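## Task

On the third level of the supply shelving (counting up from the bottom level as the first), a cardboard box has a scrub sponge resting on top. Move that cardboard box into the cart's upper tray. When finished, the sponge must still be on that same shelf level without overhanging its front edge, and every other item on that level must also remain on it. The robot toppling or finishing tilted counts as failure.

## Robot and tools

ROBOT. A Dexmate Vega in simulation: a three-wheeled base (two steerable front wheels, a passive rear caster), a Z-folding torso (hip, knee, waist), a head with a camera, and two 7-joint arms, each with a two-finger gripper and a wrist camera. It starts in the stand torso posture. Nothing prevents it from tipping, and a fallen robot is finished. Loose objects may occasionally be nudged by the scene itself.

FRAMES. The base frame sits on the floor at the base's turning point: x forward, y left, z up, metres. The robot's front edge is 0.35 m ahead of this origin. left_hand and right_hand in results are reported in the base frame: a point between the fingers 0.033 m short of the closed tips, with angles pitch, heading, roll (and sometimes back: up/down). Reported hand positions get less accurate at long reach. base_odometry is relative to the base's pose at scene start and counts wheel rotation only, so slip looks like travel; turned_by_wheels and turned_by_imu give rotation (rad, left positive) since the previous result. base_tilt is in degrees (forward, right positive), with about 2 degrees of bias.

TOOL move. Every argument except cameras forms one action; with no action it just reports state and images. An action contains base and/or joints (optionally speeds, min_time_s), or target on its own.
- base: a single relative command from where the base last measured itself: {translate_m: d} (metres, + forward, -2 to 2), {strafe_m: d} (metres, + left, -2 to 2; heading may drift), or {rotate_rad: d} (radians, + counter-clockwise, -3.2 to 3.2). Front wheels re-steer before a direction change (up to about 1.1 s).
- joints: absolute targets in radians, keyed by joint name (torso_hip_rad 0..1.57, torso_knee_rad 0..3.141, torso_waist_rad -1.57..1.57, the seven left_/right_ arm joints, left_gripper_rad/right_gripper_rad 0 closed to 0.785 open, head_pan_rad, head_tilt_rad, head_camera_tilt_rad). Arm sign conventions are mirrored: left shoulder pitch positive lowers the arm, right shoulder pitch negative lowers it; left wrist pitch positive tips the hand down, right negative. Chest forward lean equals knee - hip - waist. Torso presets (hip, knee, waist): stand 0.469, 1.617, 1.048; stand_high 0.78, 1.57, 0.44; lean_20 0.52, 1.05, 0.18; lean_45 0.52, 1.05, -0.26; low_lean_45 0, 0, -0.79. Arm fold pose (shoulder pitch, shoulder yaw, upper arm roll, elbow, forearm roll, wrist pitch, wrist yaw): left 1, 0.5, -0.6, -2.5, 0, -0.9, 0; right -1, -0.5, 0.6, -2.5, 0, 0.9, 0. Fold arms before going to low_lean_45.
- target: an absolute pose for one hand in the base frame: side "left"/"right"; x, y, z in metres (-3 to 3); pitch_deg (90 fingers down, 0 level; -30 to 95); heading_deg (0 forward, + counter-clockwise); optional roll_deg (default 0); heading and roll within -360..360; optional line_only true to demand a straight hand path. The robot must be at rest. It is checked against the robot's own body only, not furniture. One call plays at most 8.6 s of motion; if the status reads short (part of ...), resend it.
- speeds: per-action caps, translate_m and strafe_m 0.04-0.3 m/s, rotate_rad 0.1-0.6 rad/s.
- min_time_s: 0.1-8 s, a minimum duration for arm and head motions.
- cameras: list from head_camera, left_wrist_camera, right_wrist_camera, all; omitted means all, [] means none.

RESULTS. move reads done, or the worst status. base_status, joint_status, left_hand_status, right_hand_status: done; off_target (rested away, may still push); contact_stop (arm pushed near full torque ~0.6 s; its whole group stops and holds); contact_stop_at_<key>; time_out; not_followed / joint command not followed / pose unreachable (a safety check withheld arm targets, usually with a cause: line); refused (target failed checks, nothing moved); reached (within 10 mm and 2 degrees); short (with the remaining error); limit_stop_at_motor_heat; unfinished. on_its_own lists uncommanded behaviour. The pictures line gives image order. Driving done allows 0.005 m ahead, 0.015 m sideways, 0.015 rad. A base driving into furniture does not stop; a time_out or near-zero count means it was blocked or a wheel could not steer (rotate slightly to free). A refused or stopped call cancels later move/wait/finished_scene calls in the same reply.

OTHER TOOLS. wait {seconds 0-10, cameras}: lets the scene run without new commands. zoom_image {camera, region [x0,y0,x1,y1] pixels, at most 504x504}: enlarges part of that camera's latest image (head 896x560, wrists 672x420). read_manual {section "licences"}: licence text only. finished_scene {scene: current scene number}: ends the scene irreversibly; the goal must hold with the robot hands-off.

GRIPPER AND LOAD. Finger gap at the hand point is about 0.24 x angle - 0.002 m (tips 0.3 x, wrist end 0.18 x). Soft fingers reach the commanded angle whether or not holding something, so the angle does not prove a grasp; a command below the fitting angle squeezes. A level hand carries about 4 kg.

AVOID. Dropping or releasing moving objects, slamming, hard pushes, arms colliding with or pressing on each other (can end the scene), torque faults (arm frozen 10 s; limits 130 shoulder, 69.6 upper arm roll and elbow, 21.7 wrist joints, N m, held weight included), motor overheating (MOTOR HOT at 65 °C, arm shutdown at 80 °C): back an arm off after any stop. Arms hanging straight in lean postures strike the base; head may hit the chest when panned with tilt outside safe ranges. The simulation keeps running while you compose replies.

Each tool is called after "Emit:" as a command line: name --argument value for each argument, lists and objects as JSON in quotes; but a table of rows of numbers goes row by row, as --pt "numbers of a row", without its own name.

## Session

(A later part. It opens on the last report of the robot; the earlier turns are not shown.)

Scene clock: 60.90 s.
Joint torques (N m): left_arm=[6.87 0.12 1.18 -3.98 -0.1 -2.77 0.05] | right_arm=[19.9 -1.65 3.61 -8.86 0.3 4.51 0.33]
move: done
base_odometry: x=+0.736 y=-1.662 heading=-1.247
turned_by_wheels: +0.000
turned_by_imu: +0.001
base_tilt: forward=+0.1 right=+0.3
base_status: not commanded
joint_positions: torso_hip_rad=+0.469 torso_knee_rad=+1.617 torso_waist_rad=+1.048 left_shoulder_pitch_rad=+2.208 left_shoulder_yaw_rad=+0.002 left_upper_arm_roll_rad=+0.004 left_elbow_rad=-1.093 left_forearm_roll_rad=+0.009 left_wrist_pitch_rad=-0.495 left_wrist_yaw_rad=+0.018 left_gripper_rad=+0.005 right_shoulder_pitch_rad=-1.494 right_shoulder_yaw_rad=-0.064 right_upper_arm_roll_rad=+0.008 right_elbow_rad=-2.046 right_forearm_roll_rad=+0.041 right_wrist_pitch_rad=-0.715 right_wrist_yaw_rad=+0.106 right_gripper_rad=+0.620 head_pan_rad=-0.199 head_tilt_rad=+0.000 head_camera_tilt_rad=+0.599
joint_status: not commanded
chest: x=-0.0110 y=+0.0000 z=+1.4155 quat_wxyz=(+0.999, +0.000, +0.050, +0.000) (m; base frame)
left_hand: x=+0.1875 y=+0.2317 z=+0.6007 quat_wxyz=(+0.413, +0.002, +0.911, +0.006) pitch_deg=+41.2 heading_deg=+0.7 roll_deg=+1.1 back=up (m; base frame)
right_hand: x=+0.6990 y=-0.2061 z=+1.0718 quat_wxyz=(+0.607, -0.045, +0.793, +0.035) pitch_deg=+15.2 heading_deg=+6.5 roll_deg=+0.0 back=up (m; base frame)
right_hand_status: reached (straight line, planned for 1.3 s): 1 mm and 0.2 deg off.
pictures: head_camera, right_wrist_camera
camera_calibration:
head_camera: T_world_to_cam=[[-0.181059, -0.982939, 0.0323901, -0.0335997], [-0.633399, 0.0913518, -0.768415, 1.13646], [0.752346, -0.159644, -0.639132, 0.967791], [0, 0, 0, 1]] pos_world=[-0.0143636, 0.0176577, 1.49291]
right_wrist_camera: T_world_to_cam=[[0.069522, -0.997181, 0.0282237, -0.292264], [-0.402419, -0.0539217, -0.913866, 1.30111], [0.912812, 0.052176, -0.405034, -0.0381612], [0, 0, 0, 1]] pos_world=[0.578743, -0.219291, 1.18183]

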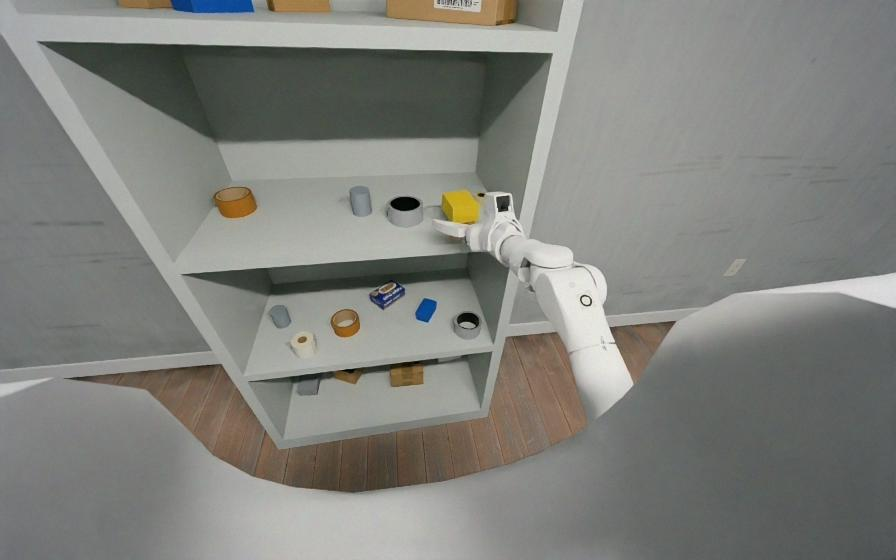

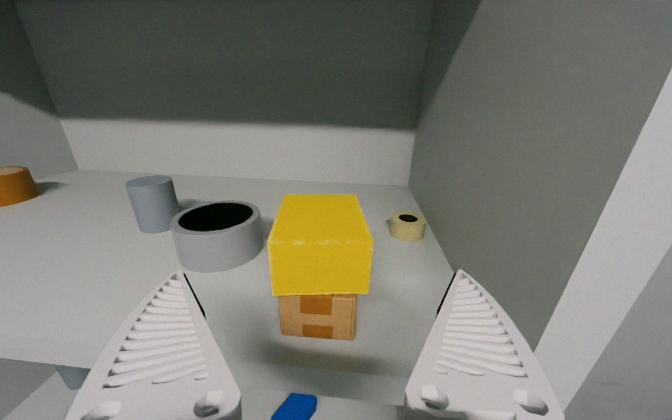

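Emit:
move --target '{"side": "right", "x": 0.772, "y": -0.1976, "z": 1.08, "pitch_deg": 15, "heading_deg": 6.6, "line_only": true}' --cameras '["head_camera", "right_wrist_camera"]'

Emit:
move --joints '{"right_gripper_rad": 0.34}' --cameras '["head_camera", "right_wrist_camera"]'

Scene clock: 64.80 s.
Joint torques (N m): left_arm=[7.89 -0.01 1.19 -3.98 -0.06 -3.21 0.17] | right_arm=[24.25 0.95 -1.17 -9.31 -0.1 3.94 -0.47]
move: done
base_odometry: x=+0.736 y=-1.662 heading=-1.247
turned_by_wheels: +0.000
turned_by_imu: +0.001
base_tilt: forward=+0.2 right=+0.3
base_status: not commanded
joint_positions: torso_hip_rad=+0.469 torso_knee_rad=+1.617 torso_waist_rad=+1.048 left_shoulder_pitch_rad=+2.208 left_shoulder_yaw_rad=+0.002 left_upper_arm_roll_rad=+0.004 left_elbow_rad=-1.093 left_forearm_roll_rad=+0.009 left_wrist_pitch_rad=-0.495 left_wrist_yaw_rad=+0.018 left_gripper_rad=+0.005 right_shoulder_pitch_rad=-1.275 right_shoulder_yaw_rad=-0.052 right_upper_arm_roll_rad=-0.018 right_elbow_rad=-1.781 right_forearm_roll_rad=+0.032 right_wrist_pitch_rad=-0.666 right_wrist_yaw_rad=+0.098 right_gripper_rad=+0.620 head_pan_rad=-0.199 head_tilt_rad=+0.000 head_camera_tilt_rad=+0.599
joint_status: not commanded
chest: x=-0.0110 y=+0.0000 z=+1.4155 quat_wxyz=(+0.999, +0.000, +0.050, +0.000) (m; base frame)
left_hand: x=+0.1875 y=+0.2317 z=+0.6007 quat_wxyz=(+0.413, +0.002, +0.911, +0.006) pitch_deg=+41.2 heading_deg=+0.7 roll_deg=+1.1 back=up (m; base frame)
right_hand: x=+0.7704 y=-0.1980 z=+1.0791 quat_wxyz=(+0.607, -0.046, +0.792, +0.035) pitch_deg=+15.1 heading_deg=+6.6 roll_deg=+0.0 back=up (m; base frame)
right_hand_status: reached (straight line, planned for 1.2 s): 2 mm and 0.1 deg off.
pictures: head_camera, right_wrist_camera
camera_calibration:
head_camera: T_world_to_cam=[[-0.181059, -0.982939, 0.0323902, -0.0335998], [-0.633399, 0.0913518, -0.768414, 1.13646], [0.752346, -0.159644, -0.639132, 0.967792], [0, 0, 0, 1]] pos_world=[-0.0143637, 0.0176577, 1.49291]
right_wrist_camera: T_world_to_cam=[[0.070997, -0.99708, 0.0281273, -0.290359], [-0.400872, -0.0543424, -0.914521, 1.33642], [0.913379, 0.0536528, -0.40356, -0.102498], [0, 0, 0, 1]] pos_world=[0.649967, -0.211388, 1.18899]

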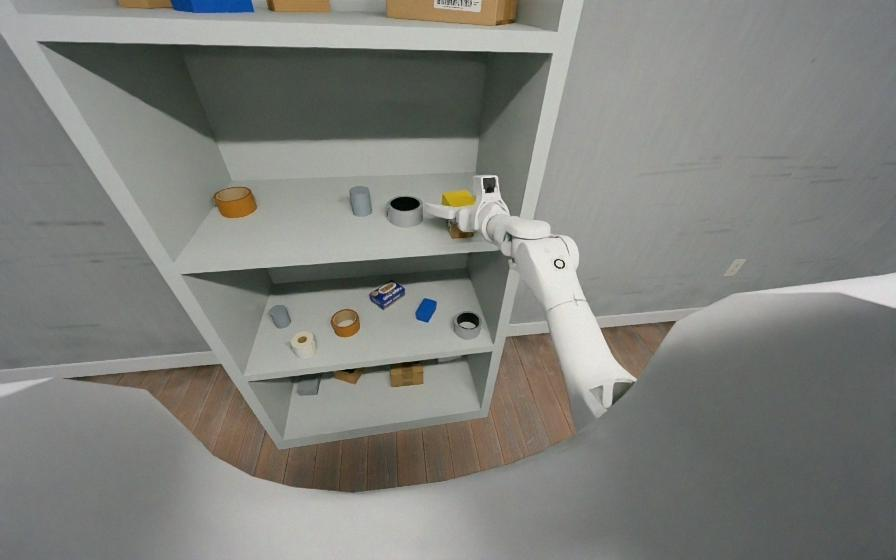

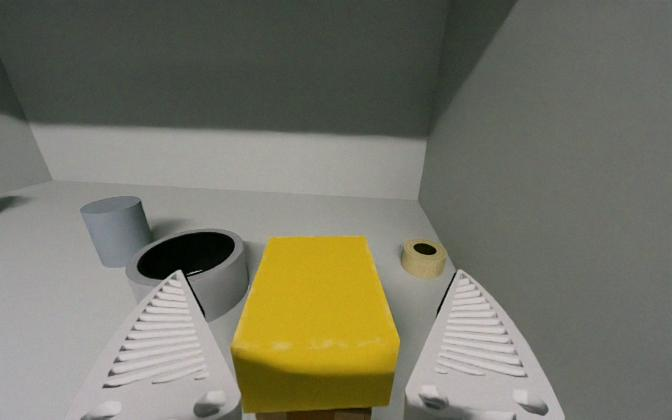

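Scene clock: 65.60 s.
Joint torques (N m): left_arm=[7.44 0.67 1.09 -3.66 -0.04 -2.94 0.09] | right_arm=[23.65 1.81 -1.64 -8.78 0.18 2.82 -0.42]
move: done
base_odometry: x=+0.736 y=-1.662 heading=-1.247
turned_by_wheels: +0.000
turned_by_imu: +0.000
base_tilt: forward=+0.2 right=+0.3
base_status: not commanded
joint_positions: torso_hip_rad=+0.469 torso_knee_rad=+1.617 torso_waist_rad=+1.048 left_shoulder_pitch_rad=+2.208 left_shoulder_yaw_rad=+0.002 left_upper_arm_roll_rad=+0.004 left_elbow_rad=-1.093 left_forearm_roll_rad=+0.009 left_wrist_pitch_rad=-0.495 left_wrist_yaw_rad=+0.018 left_gripper_rad=+0.005 right_shoulder_pitch_rad=-1.272 right_shoulder_yaw_rad=-0.052 right_upper_arm_roll_rad=-0.018 right_elbow_rad=-1.776 right_forearm_roll_rad=+0.032 right_wrist_pitch_rad=-0.665 right_wrist_yaw_rad=+0.098 right_gripper_rad=+0.340 head_pan_rad=-0.199 head_tilt_rad=+0.000 head_camera_tilt_rad=+0.599
joint_status: all done
chest: x=-0.0110 y=+0.0000 z=+1.4155 quat_wxyz=(+0.999, +0.000, +0.050, +0.000) (m; base frame)
left_hand: x=+0.1875 y=+0.2317 z=+0.6007 quat_wxyz=(+0.413, +0.002, +0.911, +0.006) pitch_deg=+41.2 heading_deg=+0.7 roll_deg=+1.1 back=up (m; base frame)
right_hand: x=+0.7715 y=-0.1979 z=+1.0793 quat_wxyz=(+0.607, -0.046, +0.792, +0.035) pitch_deg=+15.1 heading_deg=+6.6 roll_deg=+0.0 back=up (m; base frame)
pictures: head_camera, right_wrist_camera
camera_calibration:
head_camera: T_world_to_cam=[[-0.181059, -0.982939, 0.0323902, -0.0335998], [-0.633399, 0.0913518, -0.768414, 1.13646], [0.752345, -0.159644, -0.639132, 0.967792], [0, 0, 0, 1]] pos_world=[-0.0143635, 0.0176577, 1.49291]
right_wrist_camera: T_world_to_cam=[[0.071048, -0.997075, 0.0281876, -0.290394], [-0.400835, -0.0544162, -0.914533, 1.33706], [0.913391, 0.0536772, -0.403529, -0.103497], [0, 0, 0, 1]] pos_world=[0.651106, -0.211231, 1.18921]

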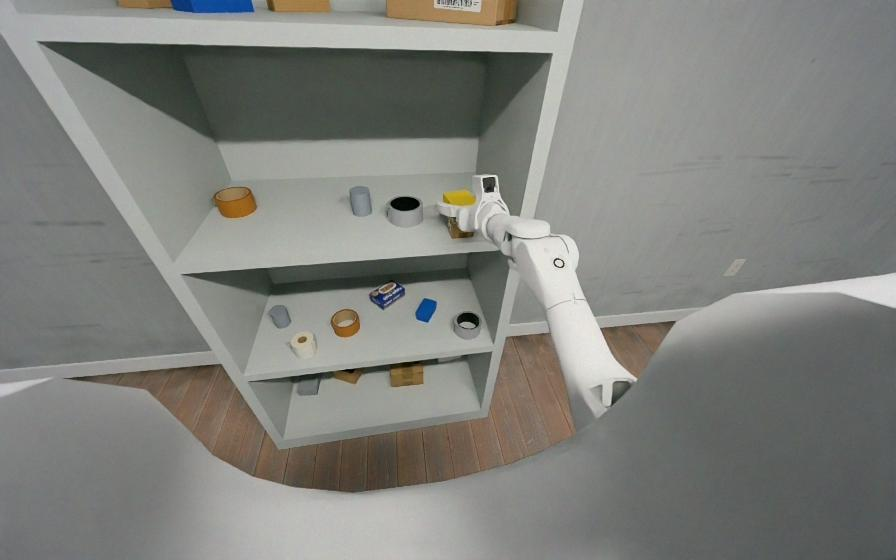

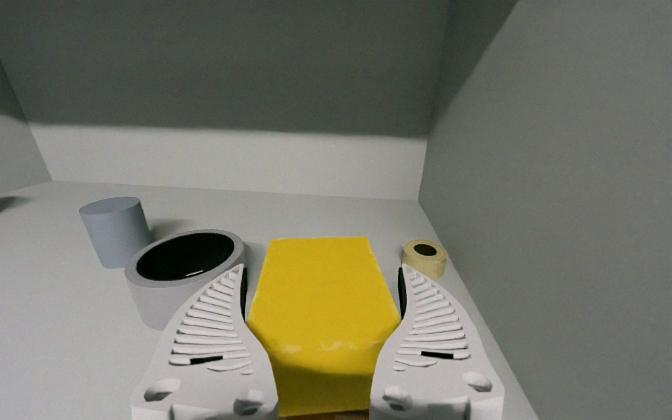

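Emit:
move --joints '{"right_gripper_rad": 0.29}' --cameras '[]'

Emit:
move --target '{"side": "right", "x": 0.772, "y": -0.1976, "z": 1.115, "pitch_deg": 15, "heading_deg": 6.6, "line_only": true}' --cameras '["head_camera", "right_wrist_camera"]'

Scene clock: 68.63 s.
Joint torques (N m): left_arm=[8.14 0.13 1.27 -3.94 -0.06 -3.14 0.07] | right_arm=[24.07 0.79 -0.72 -9.73 -0.1 3.51 -0.48]
move: done
base_odometry: x=+0.736 y=-1.662 heading=-1.247
turned_by_wheels: +0.000
turned_by_imu: +0.001
base_tilt: forward=+0.2 right=+0.3
base_status: not commanded
joint_positions: torso_hip_rad=+0.469 torso_knee_rad=+1.617 torso_waist_rad=+1.048 left_shoulder_pitch_rad=+2.208 left_shoulder_yaw_rad=+0.002 left_upper_arm_roll_rad=+0.004 left_elbow_rad=-1.093 left_forearm_roll_rad=+0.009 left_wrist_pitch_rad=-0.495 left_wrist_yaw_rad=+0.018 left_gripper_rad=+0.005 right_shoulder_pitch_rad=-1.271 right_shoulder_yaw_rad=-0.052 right_upper_arm_roll_rad=-0.018 right_elbow_rad=-1.775 right_forearm_roll_rad=+0.032 right_wrist_pitch_rad=-0.665 right_wrist_yaw_rad=+0.098 right_gripper_rad=+0.290 head_pan_rad=-0.199 head_tilt_rad=+0.000 head_camera_tilt_rad=+0.599
joint_status: all done
chest: x=-0.0110 y=+0.0000 z=+1.4155 quat_wxyz=(+0.999, +0.000, +0.050, +0.000) (m; base frame)
left_hand: x=+0.1875 y=+0.2317 z=+0.6007 quat_wxyz=(+0.413, +0.002, +0.911, +0.006) pitch_deg=+41.2 heading_deg=+0.7 roll_deg=+1.1 back=up (m; base frame)
right_hand: x=+0.7718 y=-0.1978 z=+1.0794 quat_wxyz=(+0.607, -0.046, +0.792, +0.035) pitch_deg=+15.1 heading_deg=+6.6 roll_deg=+0.0 back=up (m; base frame)
pictures: none
No camera images: "cameras" was empty.

Scene clock: 70.57 s.
Joint torques (N m): left_arm=[7.44 0.85 1.02 -3.76 0.03 -2.94 0.1] | right_arm=[23.59 -0.58 4.03 -12.6 0.24 2.72 -0.5]
move: done
base_odometry: x=+0.736 y=-1.662 heading=-1.247
turned_by_wheels: +0.000
turned_by_imu: +0.000
base_tilt: forward=+0.2 right=+0.3
base_status: not commanded
joint_positions: torso_hip_rad=+0.469 torso_knee_rad=+1.617 torso_waist_rad=+1.048 left_shoulder_pitch_rad=+2.208 left_shoulder_yaw_rad=+0.002 left_upper_arm_roll_rad=+0.004 left_elbow_rad=-1.093 left_forearm_roll_rad=+0.009 left_wrist_pitch_rad=-0.495 left_wrist_yaw_rad=+0.018 left_gripper_rad=+0.005 right_shoulder_pitch_rad=-1.238 right_shoulder_yaw_rad=-0.053 right_upper_arm_roll_rad=-0.016 right_elbow_rad=-1.855 right_forearm_roll_rad=+0.034 right_wrist_pitch_rad=-0.777 right_wrist_yaw_rad=+0.098 right_gripper_rad=+0.290 head_pan_rad=-0.199 head_tilt_rad=+0.000 head_camera_tilt_rad=+0.599
joint_status: not commanded
chest: x=-0.0110 y=+0.0000 z=+1.4155 quat_wxyz=(+0.999, +0.000, +0.050, +0.000) (m; base frame)
left_hand: x=+0.1875 y=+0.2317 z=+0.6007 quat_wxyz=(+0.413, +0.002, +0.911, +0.006) pitch_deg=+41.2 heading_deg=+0.7 roll_deg=+1.1 back=up (m; base frame)
right_hand: x=+0.7719 y=-0.1974 z=+1.1124 quat_wxyz=(+0.607, -0.046, +0.792, +0.035) pitch_deg=+15.1 heading_deg=+6.6 roll_deg=+0.0 back=up (m; base frame)
right_hand_status: reached (straight line, planned for 0.7 s): 3 mm and 0.1 deg off.
pictures: head_camera, right_wrist_camera
camera_calibration:
head_camera: T_world_to_cam=[[-0.181059, -0.982939, 0.0323902, -0.0335998], [-0.633399, 0.0913519, -0.768415, 1.13646], [0.752346, -0.159644, -0.639132, 0.967792], [0, 0, 0, 1]] pos_world=[-0.0143638, 0.0176577, 1.49291]
right_wrist_camera: T_world_to_cam=[[0.0716356, -0.997031, 0.0282267, -0.291352], [-0.401196, -0.0547116, -0.914357, 1.36753], [0.913187, 0.0541761, -0.403924, -0.089809], [0, 0, 0, 1]] pos_world=[0.651533, -0.210801, 1.22236]

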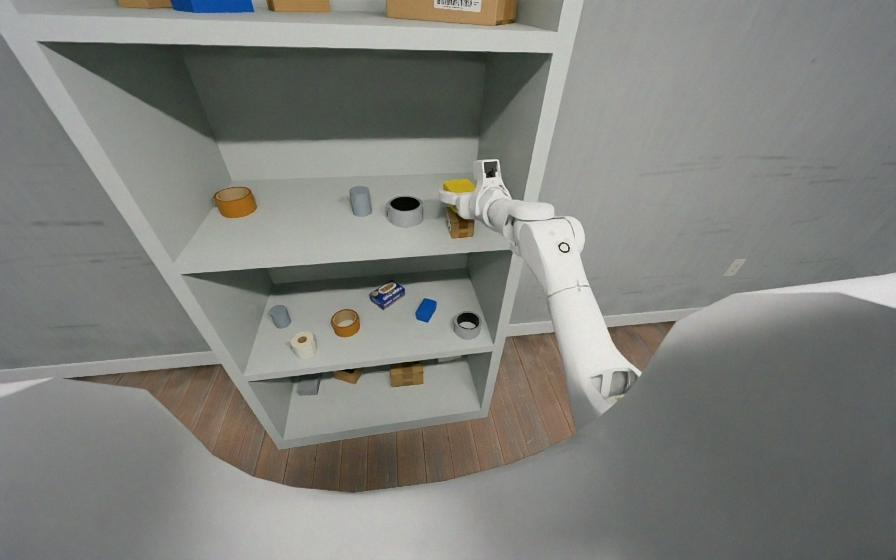

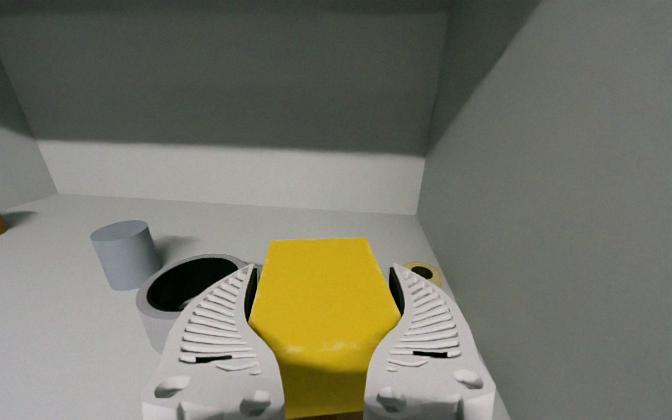

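Emit:
move --target '{"side": "right", "x": 0.805, "y": 0.06, "z": 1.085, "pitch_deg": 15, "heading_deg": 12, "line_only": true}' --cameras '["head_camera", "right_wrist_camera"]'

Scene clock: 74.47 s.
Joint torques (N m): left_arm=[6.97 0.33 1.14 -3.74 0.05 -2.45 0.09] | right_arm=[26.04 7.99 -3.6 -9.62 -0.48 3.75 -0.14]
move: done
base_odometry: x=+0.736 y=-1.662 heading=-1.247
turned_by_wheels: +0.000
turned_by_imu: +0.001
base_tilt: forward=+0.2 right=+0.2
base_status: not commanded
joint_positions: torso_hip_rad=+0.469 torso_knee_rad=+1.617 torso_waist_rad=+1.048 left_shoulder_pitch_rad=+2.208 left_shoulder_yaw_rad=+0.002 left_upper_arm_roll_rad=+0.004 left_elbow_rad=-1.093 left_forearm_roll_rad=+0.009 left_wrist_pitch_rad=-0.495 left_wrist_yaw_rad=+0.018 left_gripper_rad=+0.005 right_shoulder_pitch_rad=-1.045 right_shoulder_yaw_rad=+0.271 right_upper_arm_roll_rad=-0.310 right_elbow_rad=-1.325 right_forearm_roll_rad=-0.061 right_wrist_pitch_rad=-0.502 right_wrist_yaw_rad=-0.179 right_gripper_rad=+0.290 head_pan_rad=-0.199 head_tilt_rad=+0.000 head_camera_tilt_rad=+0.599
joint_status: not commanded
chest: x=-0.0110 y=+0.0000 z=+1.4155 quat_wxyz=(+0.999, +0.000, +0.050, +0.000) (m; base frame)
left_hand: x=+0.1875 y=+0.2317 z=+0.6007 quat_wxyz=(+0.413, +0.002, +0.911, +0.006) pitch_deg=+41.2 heading_deg=+0.7 roll_deg=+1.1 back=up (m; base frame)
right_hand: x=+0.8048 y=+0.0577 z=+1.0843 quat_wxyz=(+0.605, -0.082, +0.789, +0.063) pitch_deg=+15.1 heading_deg=+11.9 roll_deg=+0.0 back=up (m; base frame)
right_hand_status: reached (straight line, planned for 2.1 s): 2 mm and 0.1 deg off.
pictures: head_camera, right_wrist_camera
camera_calibration:
head_camera: T_world_to_cam=[[-0.181059, -0.982939, 0.0323901, -0.0335997], [-0.633399, 0.0913519, -0.768415, 1.13646], [0.752346, -0.159644, -0.639132, 0.967792], [0, 0, 0, 1]] pos_world=[-0.0143637, 0.0176577, 1.49291]
right_wrist_camera: T_world_to_cam=[[0.163671, -0.986123, 0.027795, -0.112832], [-0.394435, -0.0912391, -0.914383, 1.36564], [0.90423, 0.138695, -0.403895, -0.142792], [0, 0, 0, 1]] pos_world=[0.686241, 0.0331382, 1.19418]

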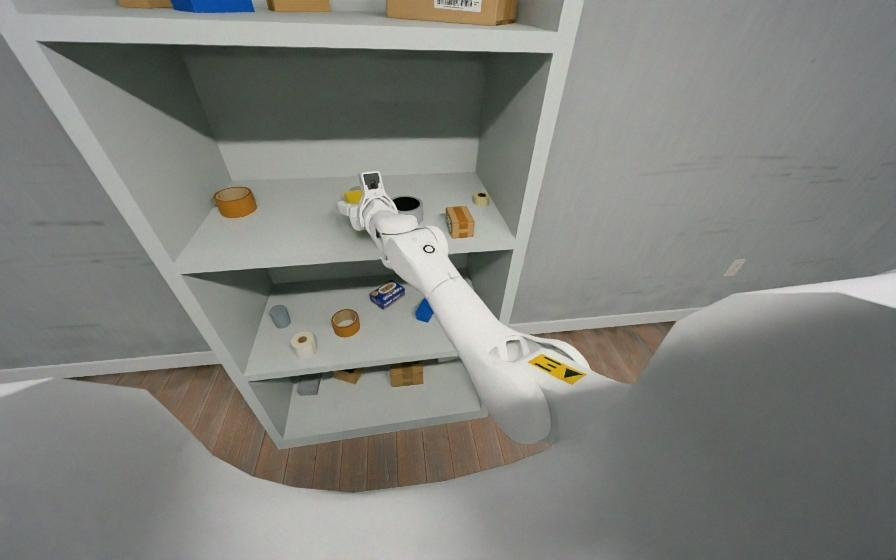

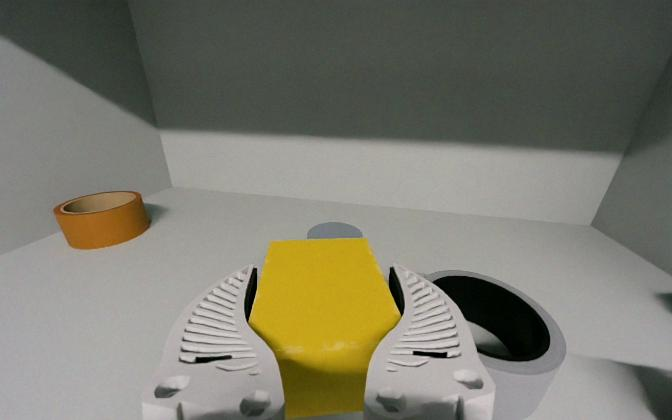

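Emit:
move --target '{"side": "right", "x": 0.80, "y": 0.14, "z": 1.085, "pitch_deg": 15, "heading_deg": 16, "line_only": true}' --cameras '["head_camera", "right_wrist_camera"]'

Scene clock: 78.17 s.
Joint torques (N m): left_arm=[7.31 -0.12 0.99 -4.11 0.04 -2.72 -0.02] | right_arm=[25.7 7.91 -3.89 -8.88 0.1 3.33 -0.24]
move: done
base_odometry: x=+0.736 y=-1.662 heading=-1.247
turned_by_wheels: +0.000
turned_by_imu: +0.001
base_tilt: forward=+0.2 right=+0.3
base_status: not commanded
joint_positions: torso_hip_rad=+0.469 torso_knee_rad=+1.617 torso_waist_rad=+1.048 left_shoulder_pitch_rad=+2.208 left_shoulder_yaw_rad=+0.002 left_upper_arm_roll_rad=+0.004 left_elbow_rad=-1.093 left_forearm_roll_rad=+0.009 left_wrist_pitch_rad=-0.495 left_wrist_yaw_rad=+0.018 left_gripper_rad=+0.005 right_shoulder_pitch_rad=-0.961 right_shoulder_yaw_rad=+0.359 right_upper_arm_roll_rad=-0.360 right_elbow_rad=-1.121 right_forearm_roll_rad=-0.061 right_wrist_pitch_rad=-0.411 right_wrist_yaw_rad=-0.211 right_gripper_rad=+0.290 head_pan_rad=-0.199 head_tilt_rad=+0.000 head_camera_tilt_rad=+0.599
joint_status: not commanded
chest: x=-0.0110 y=+0.0000 z=+1.4155 quat_wxyz=(+0.999, +0.000, +0.050, +0.000) (m; base frame)
left_hand: x=+0.1875 y=+0.2317 z=+0.6007 quat_wxyz=(+0.413, +0.002, +0.911, +0.006) pitch_deg=+41.2 heading_deg=+0.7 roll_deg=+1.1 back=up (m; base frame)
right_hand: x=+0.8001 y=+0.1376 z=+1.0842 quat_wxyz=(+0.602, -0.110, +0.786, +0.084) pitch_deg=+15.1 heading_deg=+15.9 roll_deg=+0.0 back=up (m; base frame)
right_hand_status: reached (straight line, planned for 1.0 s): 3 mm and 0.1 deg off.
pictures: head_camera, right_wrist_camera
camera_calibration:
head_camera: T_world_to_cam=[[-0.181059, -0.982939, 0.0323901, -0.0335998], [-0.633399, 0.0913519, -0.768415, 1.13646], [0.752346, -0.159644, -0.639132, 0.967792], [0, 0, 0, 1]] pos_world=[-0.0143637, 0.0176577, 1.49291]
right_wrist_camera: T_world_to_cam=[[0.231063, -0.972535, 0.0280293, -0.0893496], [-0.387022, -0.118307, -0.914449, 1.36887], [0.89265, 0.200447, -0.403729, -0.149055], [0, 0, 0, 1]] pos_world=[0.683484, 0.10493, 1.19409]

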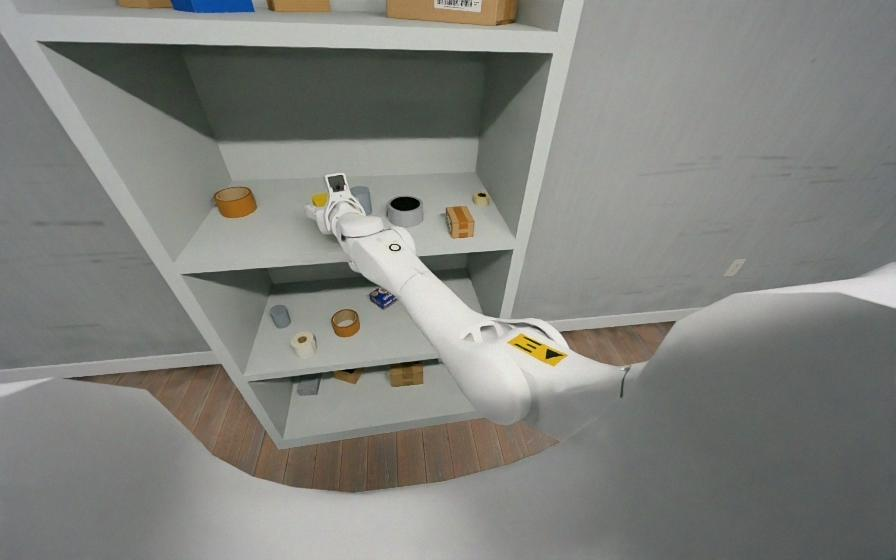

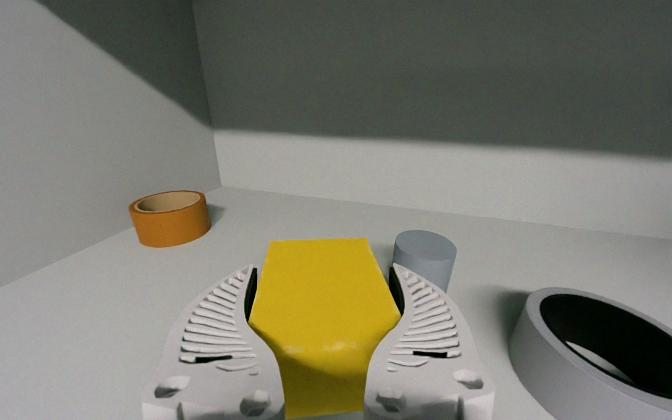

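Emit:
move --target '{"side": "right", "x": 0.80, "y": 0.14, "z": 1.035, "pitch_deg": 15, "heading_deg": 16, "line_only": true}' --cameras '["head_camera", "right_wrist_camera"]'

Emit:
zoom_image --camera "head_camera" --region '[270, 150, 410, 290]'

Scene clock: 81.23 s.
Joint torques (N m): left_arm=[7.21 0.46 1.21 -4.3 0.02 -2.92 0.13] | right_arm=[26.36 6.39 2.94 -9.78 -0.39 3.94 -0.37]
move: done
base_odometry: x=+0.736 y=-1.662 heading=-1.247
turned_by_wheels: +0.000
turned_by_imu: +0.001
base_tilt: forward=+0.2 right=+0.3
base_status: not commanded
joint_positions: torso_hip_rad=+0.469 torso_knee_rad=+1.617 torso_waist_rad=+1.048 left_shoulder_pitch_rad=+2.208 left_shoulder_yaw_rad=+0.002 left_upper_arm_roll_rad=+0.004 left_elbow_rad=-1.093 left_forearm_roll_rad=+0.009 left_wrist_pitch_rad=-0.495 left_wrist_yaw_rad=+0.018 left_gripper_rad=+0.005 right_shoulder_pitch_rad=-0.931 right_shoulder_yaw_rad=+0.358 right_upper_arm_roll_rad=-0.354 right_elbow_rad=-0.893 right_forearm_roll_rad=-0.048 right_wrist_pitch_rad=-0.209 right_wrist_yaw_rad=-0.218 right_gripper_rad=+0.290 head_pan_rad=-0.199 head_tilt_rad=+0.000 head_camera_tilt_rad=+0.599
joint_status: not commanded
chest: x=-0.0110 y=+0.0000 z=+1.4155 quat_wxyz=(+0.999, +0.000, +0.050, +0.000) (m; base frame)
left_hand: x=+0.1875 y=+0.2317 z=+0.6007 quat_wxyz=(+0.413, +0.002, +0.911, +0.006) pitch_deg=+41.2 heading_deg=+0.7 roll_deg=+1.1 back=up (m; base frame)
right_hand: x=+0.7997 y=+0.1402 z=+1.0356 quat_wxyz=(+0.602, -0.111, +0.786, +0.085) pitch_deg=+15.1 heading_deg=+16.0 roll_deg=+0.0 back=up (m; base frame)
right_hand_status: reached (straight line, planned for 1.1 s): 1 mm and 0.1 deg off.
pictures: head_camera, right_wrist_camera
camera_calibration:
head_camera: T_world_to_cam=[[-0.181059, -0.982939, 0.0323902, -0.0335998], [-0.633399, 0.0913519, -0.768414, 1.13646], [0.752345, -0.159644, -0.639132, 0.967792], [0, 0, 0, 1]] pos_world=[-0.0143634, 0.0176577, 1.49291]
right_wrist_camera: T_world_to_cam=[[0.233512, -0.971938, 0.0284408, -0.0878637], [-0.386412, -0.119598, -0.914539, 1.32436], [0.892277, 0.202566, -0.403497, -0.169117], [0, 0, 0, 1]] pos_world=[0.683163, 0.10725, 1.14544]

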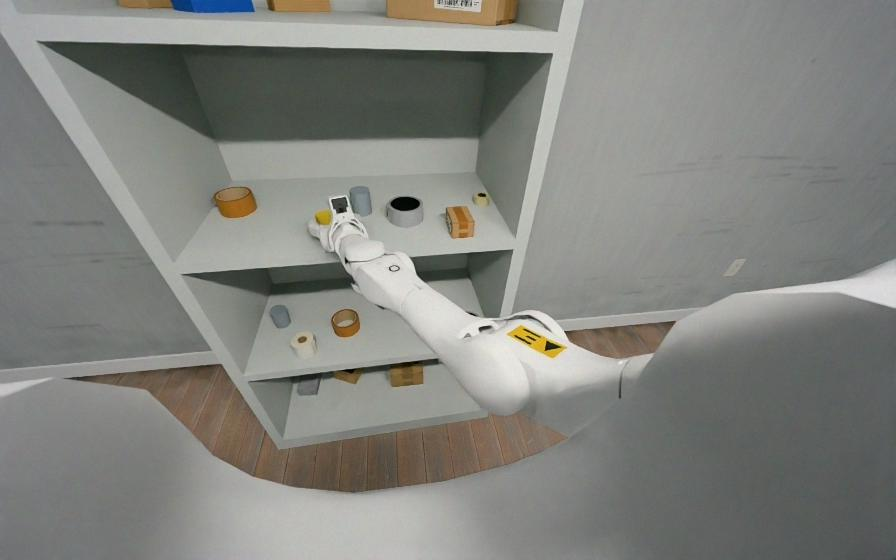

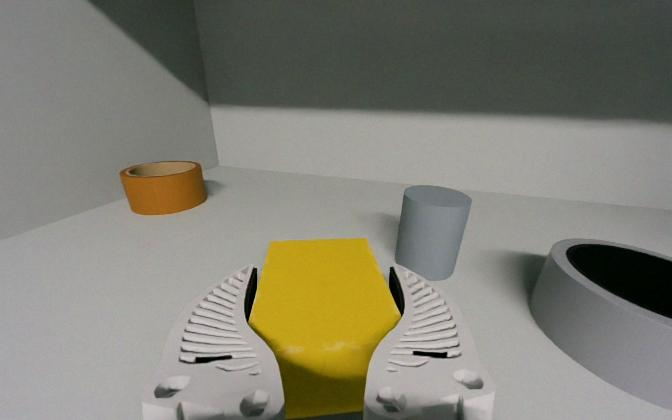

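Scaled by 3.600 from the camera's 896x560 image, which has a finer 960x600 frame.

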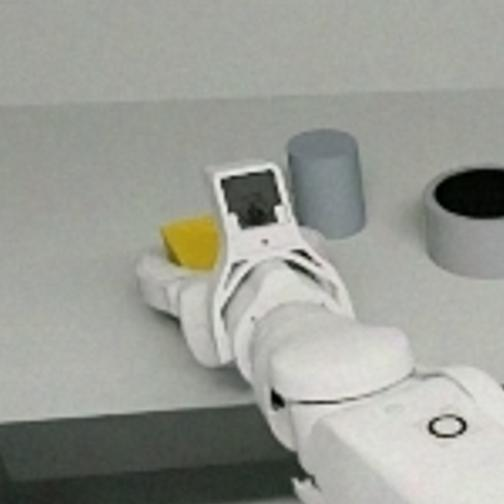

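Emit:
zoom_image --camera "right_wrist_camera" --region '[230, 230, 450, 420]'

Scaled by 2.291 from the camera's 672x420 image, which has a finer 960x600 frame.

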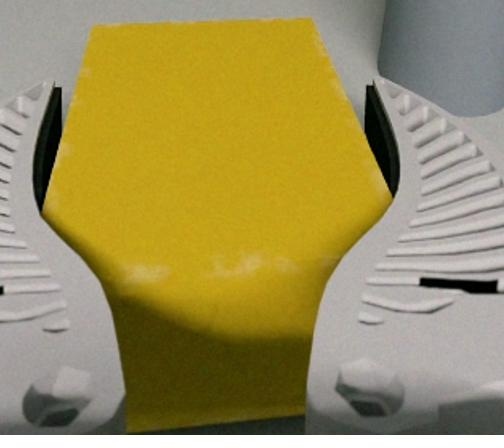

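Emit:
move --target '{"side": "right", "x": 0.80, "y": 0.14, "z": 1.029, "pitch_deg": 15, "heading_deg": 16, "line_only": true}' --cameras '["right_wrist_camera"]'

Emit:
zoom_image --camera "right_wrist_camera" --region '[230, 230, 450, 420]'

Scene clock: 83.40 s.
Joint torques (N m): left_arm=[7.09 0.26 1.21 -3.87 -0.07 -2.48 0.18] | right_arm=[26.06 10.01 2.51 -8.4 -0.29 3.58 -0.53]
move: done
base_odometry: x=+0.736 y=-1.662 heading=-1.247
turned_by_wheels: +0.000
turned_by_imu: +0.001
base_tilt: forward=+0.2 right=+0.3
base_status: not commanded
joint_positions: torso_hip_rad=+0.469 torso_knee_rad=+1.617 torso_waist_rad=+1.048 left_shoulder_pitch_rad=+2.208 left_shoulder_yaw_rad=+0.002 left_upper_arm_roll_rad=+0.004 left_elbow_rad=-1.093 left_forearm_roll_rad=+0.009 left_wrist_pitch_rad=-0.495 left_wrist_yaw_rad=+0.018 left_gripper_rad=+0.005 right_shoulder_pitch_rad=-0.923 right_shoulder_yaw_rad=+0.359 right_upper_arm_roll_rad=-0.352 right_elbow_rad=-0.855 right_forearm_roll_rad=-0.046 right_wrist_pitch_rad=-0.179 right_wrist_yaw_rad=-0.219 right_gripper_rad=+0.290 head_pan_rad=-0.199 head_tilt_rad=+0.000 head_camera_tilt_rad=+0.599
joint_status: not commanded
chest: x=-0.0110 y=+0.0000 z=+1.4155 quat_wxyz=(+0.999, +0.000, +0.050, +0.000) (m; base frame)
left_hand: x=+0.1875 y=+0.2317 z=+0.6007 quat_wxyz=(+0.413, +0.002, +0.911, +0.006) pitch_deg=+41.2 heading_deg=+0.7 roll_deg=+1.1 back=up (m; base frame)
right_hand: x=+0.7997 y=+0.1401 z=+1.0293 quat_wxyz=(+0.602, -0.111, +0.786, +0.085) pitch_deg=+15.1 heading_deg=+16.0 roll_deg=+0.0 back=up (m; base frame)
right_hand_status: reached (straight line, planned for 0.4 s): 0 mm and 0.1 deg off.
pictures: right_wrist_camera
camera_calibration:
right_wrist_camera: T_world_to_cam=[[0.23345, -0.97195, 0.0285466, -0.0878372], [-0.386351, -0.119657, -0.914557, 1.31858], [0.89232, 0.202474, -0.403447, -0.171692], [0, 0, 0, 1]] pos_world=[0.683143, 0.107167, 1.13915]

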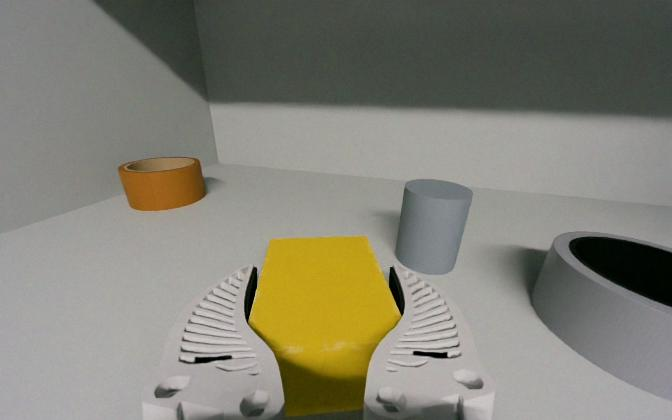

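Scaled by 2.291 from the camera's 672x420 image, which has a finer 960x600 frame.

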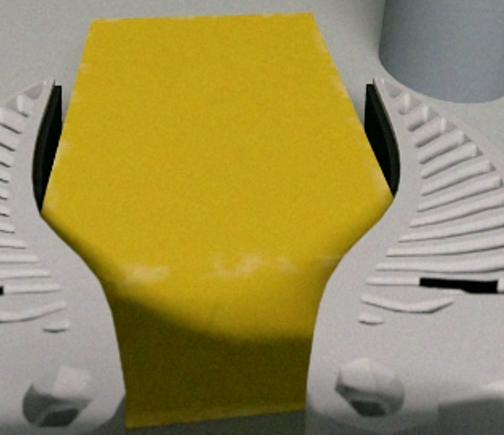

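Emit:
move --joints '{"right_gripper_rad": 0.5}' --cameras '["right_wrist_camera"]'

Emit:
move --target '{"side": "right", "x": 0.66, "y": 0.10, "z": 1.075, "pitch_deg": 15, "heading_deg": 16, "line_only": true}' --cameras '["head_camera", "right_wrist_camera"]'

Emit:
zoom_image --camera "head_camera" --region '[380, 170, 520, 270]'

Scene clock: 84.57 s.
Joint torques (N m): left_arm=[8.51 1.25 1.32 -3.84 -0.04 -2.48 -0.02] | right_arm=[25.17 8.14 3.25 -8.28 -0.29 2.68 -0.29]
move: done
base_odometry: x=+0.736 y=-1.662 heading=-1.247
turned_by_wheels: +0.000
turned_by_imu: +0.000
base_tilt: forward=+0.2 right=+0.3
base_status: not commanded
joint_positions: torso_hip_rad=+0.469 torso_knee_rad=+1.617 torso_waist_rad=+1.048 left_shoulder_pitch_rad=+2.208 left_shoulder_yaw_rad=+0.002 left_upper_arm_roll_rad=+0.004 left_elbow_rad=-1.093 left_forearm_roll_rad=+0.009 left_wrist_pitch_rad=-0.495 left_wrist_yaw_rad=+0.018 left_gripper_rad=+0.005 right_shoulder_pitch_rad=-0.922 right_shoulder_yaw_rad=+0.359 right_upper_arm_roll_rad=-0.352 right_elbow_rad=-0.850 right_forearm_roll_rad=-0.045 right_wrist_pitch_rad=-0.175 right_wrist_yaw_rad=-0.219 right_gripper_rad=+0.500 head_pan_rad=-0.199 head_tilt_rad=+0.000 head_camera_tilt_rad=+0.599
joint_status: all done
chest: x=-0.0110 y=+0.0000 z=+1.4155 quat_wxyz=(+0.999, +0.000, +0.050, +0.000) (m; base frame)
left_hand: x=+0.1875 y=+0.2317 z=+0.6007 quat_wxyz=(+0.413, +0.002, +0.911, +0.006) pitch_deg=+41.2 heading_deg=+0.7 roll_deg=+1.1 back=up (m; base frame)
right_hand: x=+0.7997 y=+0.1400 z=+1.0285 quat_wxyz=(+0.602, -0.111, +0.786, +0.085) pitch_deg=+15.1 heading_deg=+16.0 roll_deg=+0.0 back=up (m; base frame)
pictures: right_wrist_camera
camera_calibration:
right_wrist_camera: T_world_to_cam=[[0.233387, -0.971965, 0.0285472, -0.0877763], [-0.386327, -0.119626, -0.914572, 1.31783], [0.892346, 0.202421, -0.403415, -0.172018], [0, 0, 0, 1]] pos_world=[0.683097, 0.10715, 1.13836]

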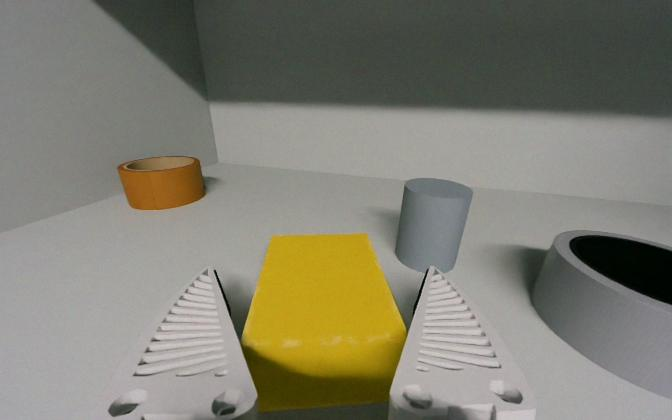

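Scene clock: 84.87 s.
Joint torques (N m): left_arm=[7.62 -0.06 1.37 -3.27 -0.04 -3.21 0.14] | right_arm=[26.08 7.71 2.83 -7.42 -0.48 3.47 -0.11]
move: refused
base_odometry: x=+0.736 y=-1.662 heading=-1.247
turned_by_wheels: +0.000
turned_by_imu: +0.000
base_tilt: forward=+0.2 right=+0.3
base_status: not commanded
joint_positions: torso_hip_rad=+0.469 torso_knee_rad=+1.617 torso_waist_rad=+1.048 left_shoulder_pitch_rad=+2.208 left_shoulder_yaw_rad=+0.002 left_upper_arm_roll_rad=+0.004 left_elbow_rad=-1.093 left_forearm_roll_rad=+0.009 left_wrist_pitch_rad=-0.495 left_wrist_yaw_rad=+0.018 left_gripper_rad=+0.005 right_shoulder_pitch_rad=-0.922 right_shoulder_yaw_rad=+0.359 right_upper_arm_roll_rad=-0.352 right_elbow_rad=-0.850 right_forearm_roll_rad=-0.045 right_wrist_pitch_rad=-0.175 right_wrist_yaw_rad=-0.219 right_gripper_rad=+0.500 head_pan_rad=-0.199 head_tilt_rad=+0.000 head_camera_tilt_rad=+0.599
joint_status: not commanded
chest: x=-0.0110 y=+0.0000 z=+1.4155 quat_wxyz=(+0.999, +0.000, +0.050, +0.000) (m; base frame)
left_hand: x=+0.1875 y=+0.2317 z=+0.6007 quat_wxyz=(+0.413, +0.002, +0.911, +0.006) pitch_deg=+41.2 heading_deg=+0.7 roll_deg=+1.1 back=up (m; base frame)
right_hand: x=+0.7997 y=+0.1400 z=+1.0285 quat_wxyz=(+0.602, -0.111, +0.786, +0.085) pitch_deg=+15.1 heading_deg=+16.0 roll_deg=+0.0 back=up (m; base frame)
right_hand_status: refused: you asked line_only, and the move would not run on a straight line (the straight line was blocked) but on a checked arc of 3.5 s. Nothing moved.
pictures: head_camera, right_wrist_camera
camera_calibration:
head_camera: T_world_to_cam=[[-0.18106, -0.982939, 0.0323799, -0.0335952], [-0.633355, 0.0913518, -0.76845, 1.13648], [0.752382, -0.159644, -0.63909, 0.967774], [0, 0, 0, 1]] pos_world=[-0.0144227, 0.0176577, 1.49291]
right_wrist_camera: T_world_to_cam=[[0.233392, -0.971963, 0.0285507, -0.0877842], [-0.386343, -0.119635, -0.914563, 1.31778], [0.892338, 0.202422, -0.403434, -0.17201], [0, 0, 0, 1]] pos_world=[0.683095, 0.107148, 1.13831]

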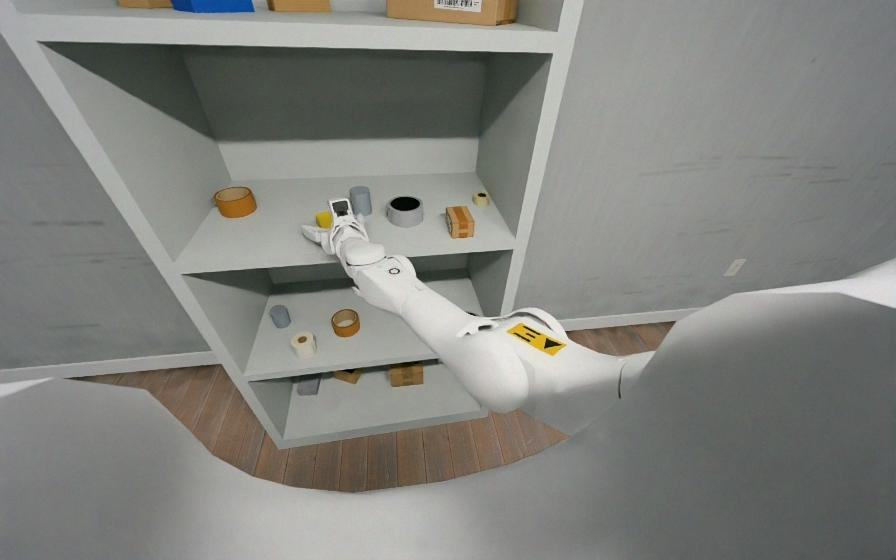

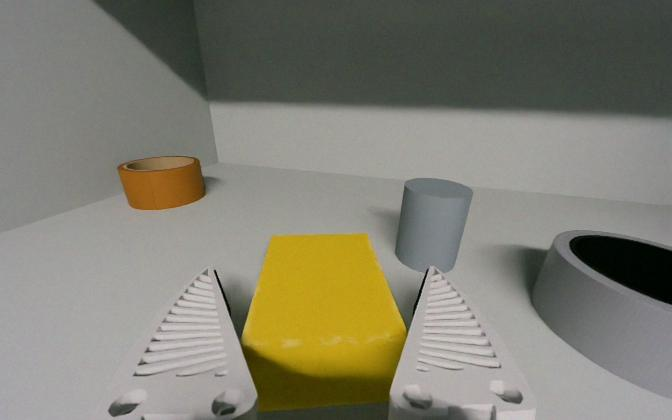

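Scaled by 3.600 from the camera's 896x560 image, which has a finer 960x600 frame.

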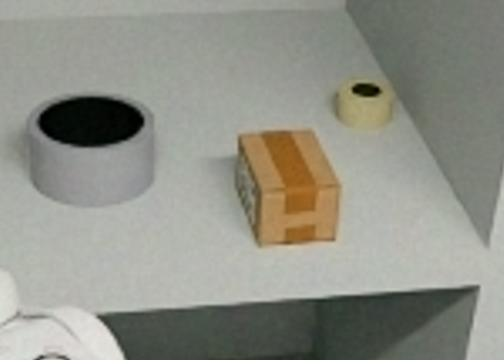

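Emit:
move --target '{"side": "right", "x": 0.795, "y": 0.135, "z": 1.085, "pitch_deg": 15, "heading_deg": 16, "line_only": true}' --cameras '["right_wrist_camera"]'

Emit:
move --target '{"side": "right", "x": 0.71, "y": -0.19, "z": 1.12, "pitch_deg": 30, "heading_deg": 2}' --cameras '["head_camera", "right_wrist_camera"]'

Emit:
zoom_image --camera "right_wrist_camera" --region '[190, 170, 470, 380]'

Scene clock: 90.37 s.
Joint torques (N m): left_arm=[7.97 -0.57 1.33 -3.99 0.03 -2.81 0.21] | right_arm=[12.32 6.1 -3.18 -13.61 -0.63 2.73 0.29]
move: done
base_odometry: x=+0.736 y=-1.662 heading=-1.247
turned_by_wheels: +0.000
turned_by_imu: +0.001
base_tilt: forward=+0.1 right=+0.3
base_status: not commanded
joint_positions: torso_hip_rad=+0.469 torso_knee_rad=+1.617 torso_waist_rad=+1.048 left_shoulder_pitch_rad=+2.208 left_shoulder_yaw_rad=+0.002 left_upper_arm_roll_rad=+0.004 left_elbow_rad=-1.093 left_forearm_roll_rad=+0.009 left_wrist_pitch_rad=-0.495 left_wrist_yaw_rad=+0.018 left_gripper_rad=+0.005 right_shoulder_pitch_rad=-0.986 right_shoulder_yaw_rad=+0.351 right_upper_arm_roll_rad=-0.366 right_elbow_rad=-1.163 right_forearm_roll_rad=-0.065 right_wrist_pitch_rad=-0.428 right_wrist_yaw_rad=-0.205 right_gripper_rad=+0.500 head_pan_rad=-0.199 head_tilt_rad=+0.000 head_camera_tilt_rad=+0.599
joint_status: not commanded
chest: x=-0.0110 y=+0.0000 z=+1.4155 quat_wxyz=(+0.999, +0.000, +0.050, +0.000) (m; base frame)
left_hand: x=+0.1875 y=+0.2317 z=+0.6007 quat_wxyz=(+0.413, +0.002, +0.911, +0.006) pitch_deg=+41.2 heading_deg=+0.7 roll_deg=+1.1 back=up (m; base frame)
right_hand: x=+0.7952 y=+0.1350 z=+1.0834 quat_wxyz=(+0.602, -0.110, +0.786, +0.085) pitch_deg=+15.1 heading_deg=+16.0 roll_deg=+0.0 back=up (m; base frame)
right_hand_status: reached (straight line, planned for 1.3 s): 2 mm and 0.1 deg off.
pictures: right_wrist_camera
camera_calibration:
right_wrist_camera: T_world_to_cam=[[0.232971, -0.972072, 0.0283089, -0.0925909], [-0.386449, -0.119253, -0.914569, 1.36573], [0.892402, 0.202128, -0.403439, -0.144785], [0, 0, 0, 1]] pos_world=[0.678563, 0.102127, 1.19326]

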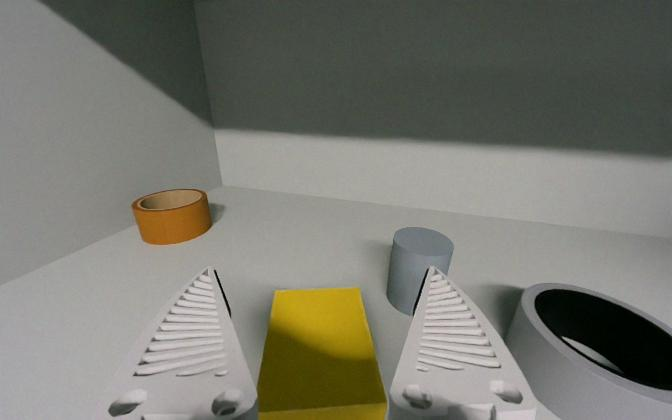

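Scene clock: 97.07 s.
Joint torques (N m): left_arm=[7.24 0.45 1.29 -3.88 -0.1 -2.68 0.13] | right_arm=[22.66 2.35 1.64 -12.1 -0.2 2.06 0.27]
move: done
base_odometry: x=+0.736 y=-1.662 heading=-1.247
turned_by_wheels: +0.000
turned_by_imu: +0.002
base_tilt: forward=+0.2 right=+0.3
base_status: not commanded
joint_positions: torso_hip_rad=+0.469 torso_knee_rad=+1.617 torso_waist_rad=+1.048 left_shoulder_pitch_rad=+2.208 left_shoulder_yaw_rad=+0.002 left_upper_arm_roll_rad=+0.004 left_elbow_rad=-1.093 left_forearm_roll_rad=+0.009 left_wrist_pitch_rad=-0.495 left_wrist_yaw_rad=+0.018 left_gripper_rad=+0.005 right_shoulder_pitch_rad=-1.128 right_shoulder_yaw_rad=+0.212 right_upper_arm_roll_rad=-0.053 right_elbow_rad=-2.086 right_forearm_roll_rad=-0.591 right_wrist_pitch_rad=-1.366 right_wrist_yaw_rad=+0.416 right_gripper_rad=+0.500 head_pan_rad=-0.199 head_tilt_rad=+0.000 head_camera_tilt_rad=+0.599
joint_status: not commanded
chest: x=-0.0110 y=+0.0000 z=+1.4155 quat_wxyz=(+0.999, +0.000, +0.050, +0.000) (m; base frame)
left_hand: x=+0.1875 y=+0.2317 z=+0.6007 quat_wxyz=(+0.413, +0.002, +0.911, +0.006) pitch_deg=+41.2 heading_deg=+0.7 roll_deg=+1.1 back=up (m; base frame)
right_hand: x=+0.7101 y=-0.1894 z=+1.1194 quat_wxyz=(+0.500, -0.016, +0.866, +0.009) pitch_deg=+30.0 heading_deg=+2.0 roll_deg=+0.0 back=up (m; base frame)
right_hand_status: reached (straight line, planned for 5.2 s): 1 mm and 0.1 deg off.
pictures: head_camera, right_wrist_camera
camera_calibration:
head_camera: T_world_to_cam=[[-0.181061, -0.982939, 0.0323799, -0.0335952], [-0.633355, 0.0913519, -0.76845, 1.13648], [0.752382, -0.159644, -0.63909, 0.967774], [0, 0, 0, 1]] pos_world=[-0.0144229, 0.0176577, 1.49291]
right_wrist_camera: T_world_to_cam=[[0.000616044, -0.999235, 0.0390978, -0.24138], [-0.626114, -0.0308712, -0.77912, 1.36242], [0.779731, -0.0239997, -0.625655, 0.29715], [0, 0, 0, 1]] pos_world=[0.621484, -0.192004, 1.25684]

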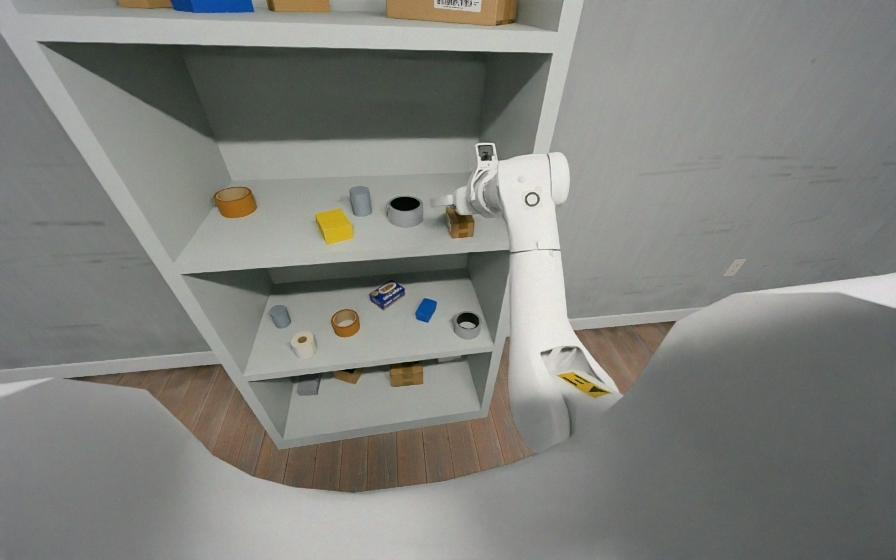

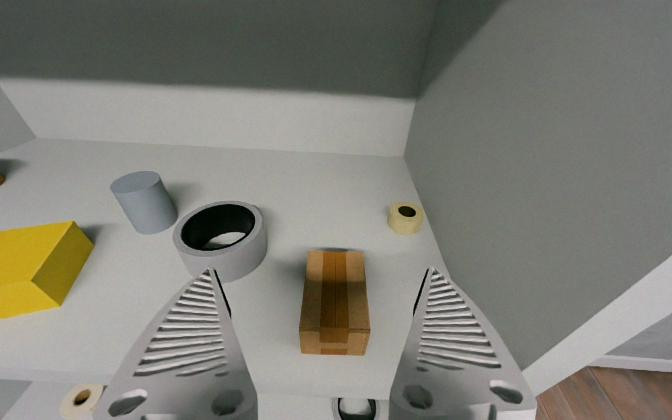

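Scaled by 1.800 from the camera's 672x420 image, which has a finer 960x600 frame.

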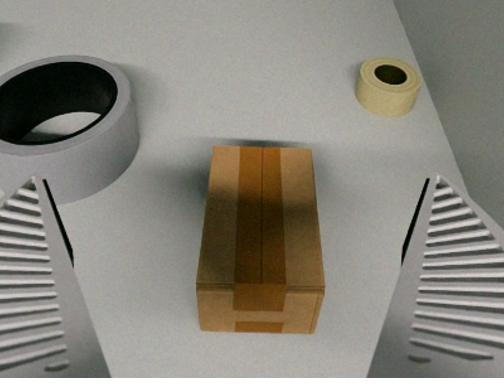

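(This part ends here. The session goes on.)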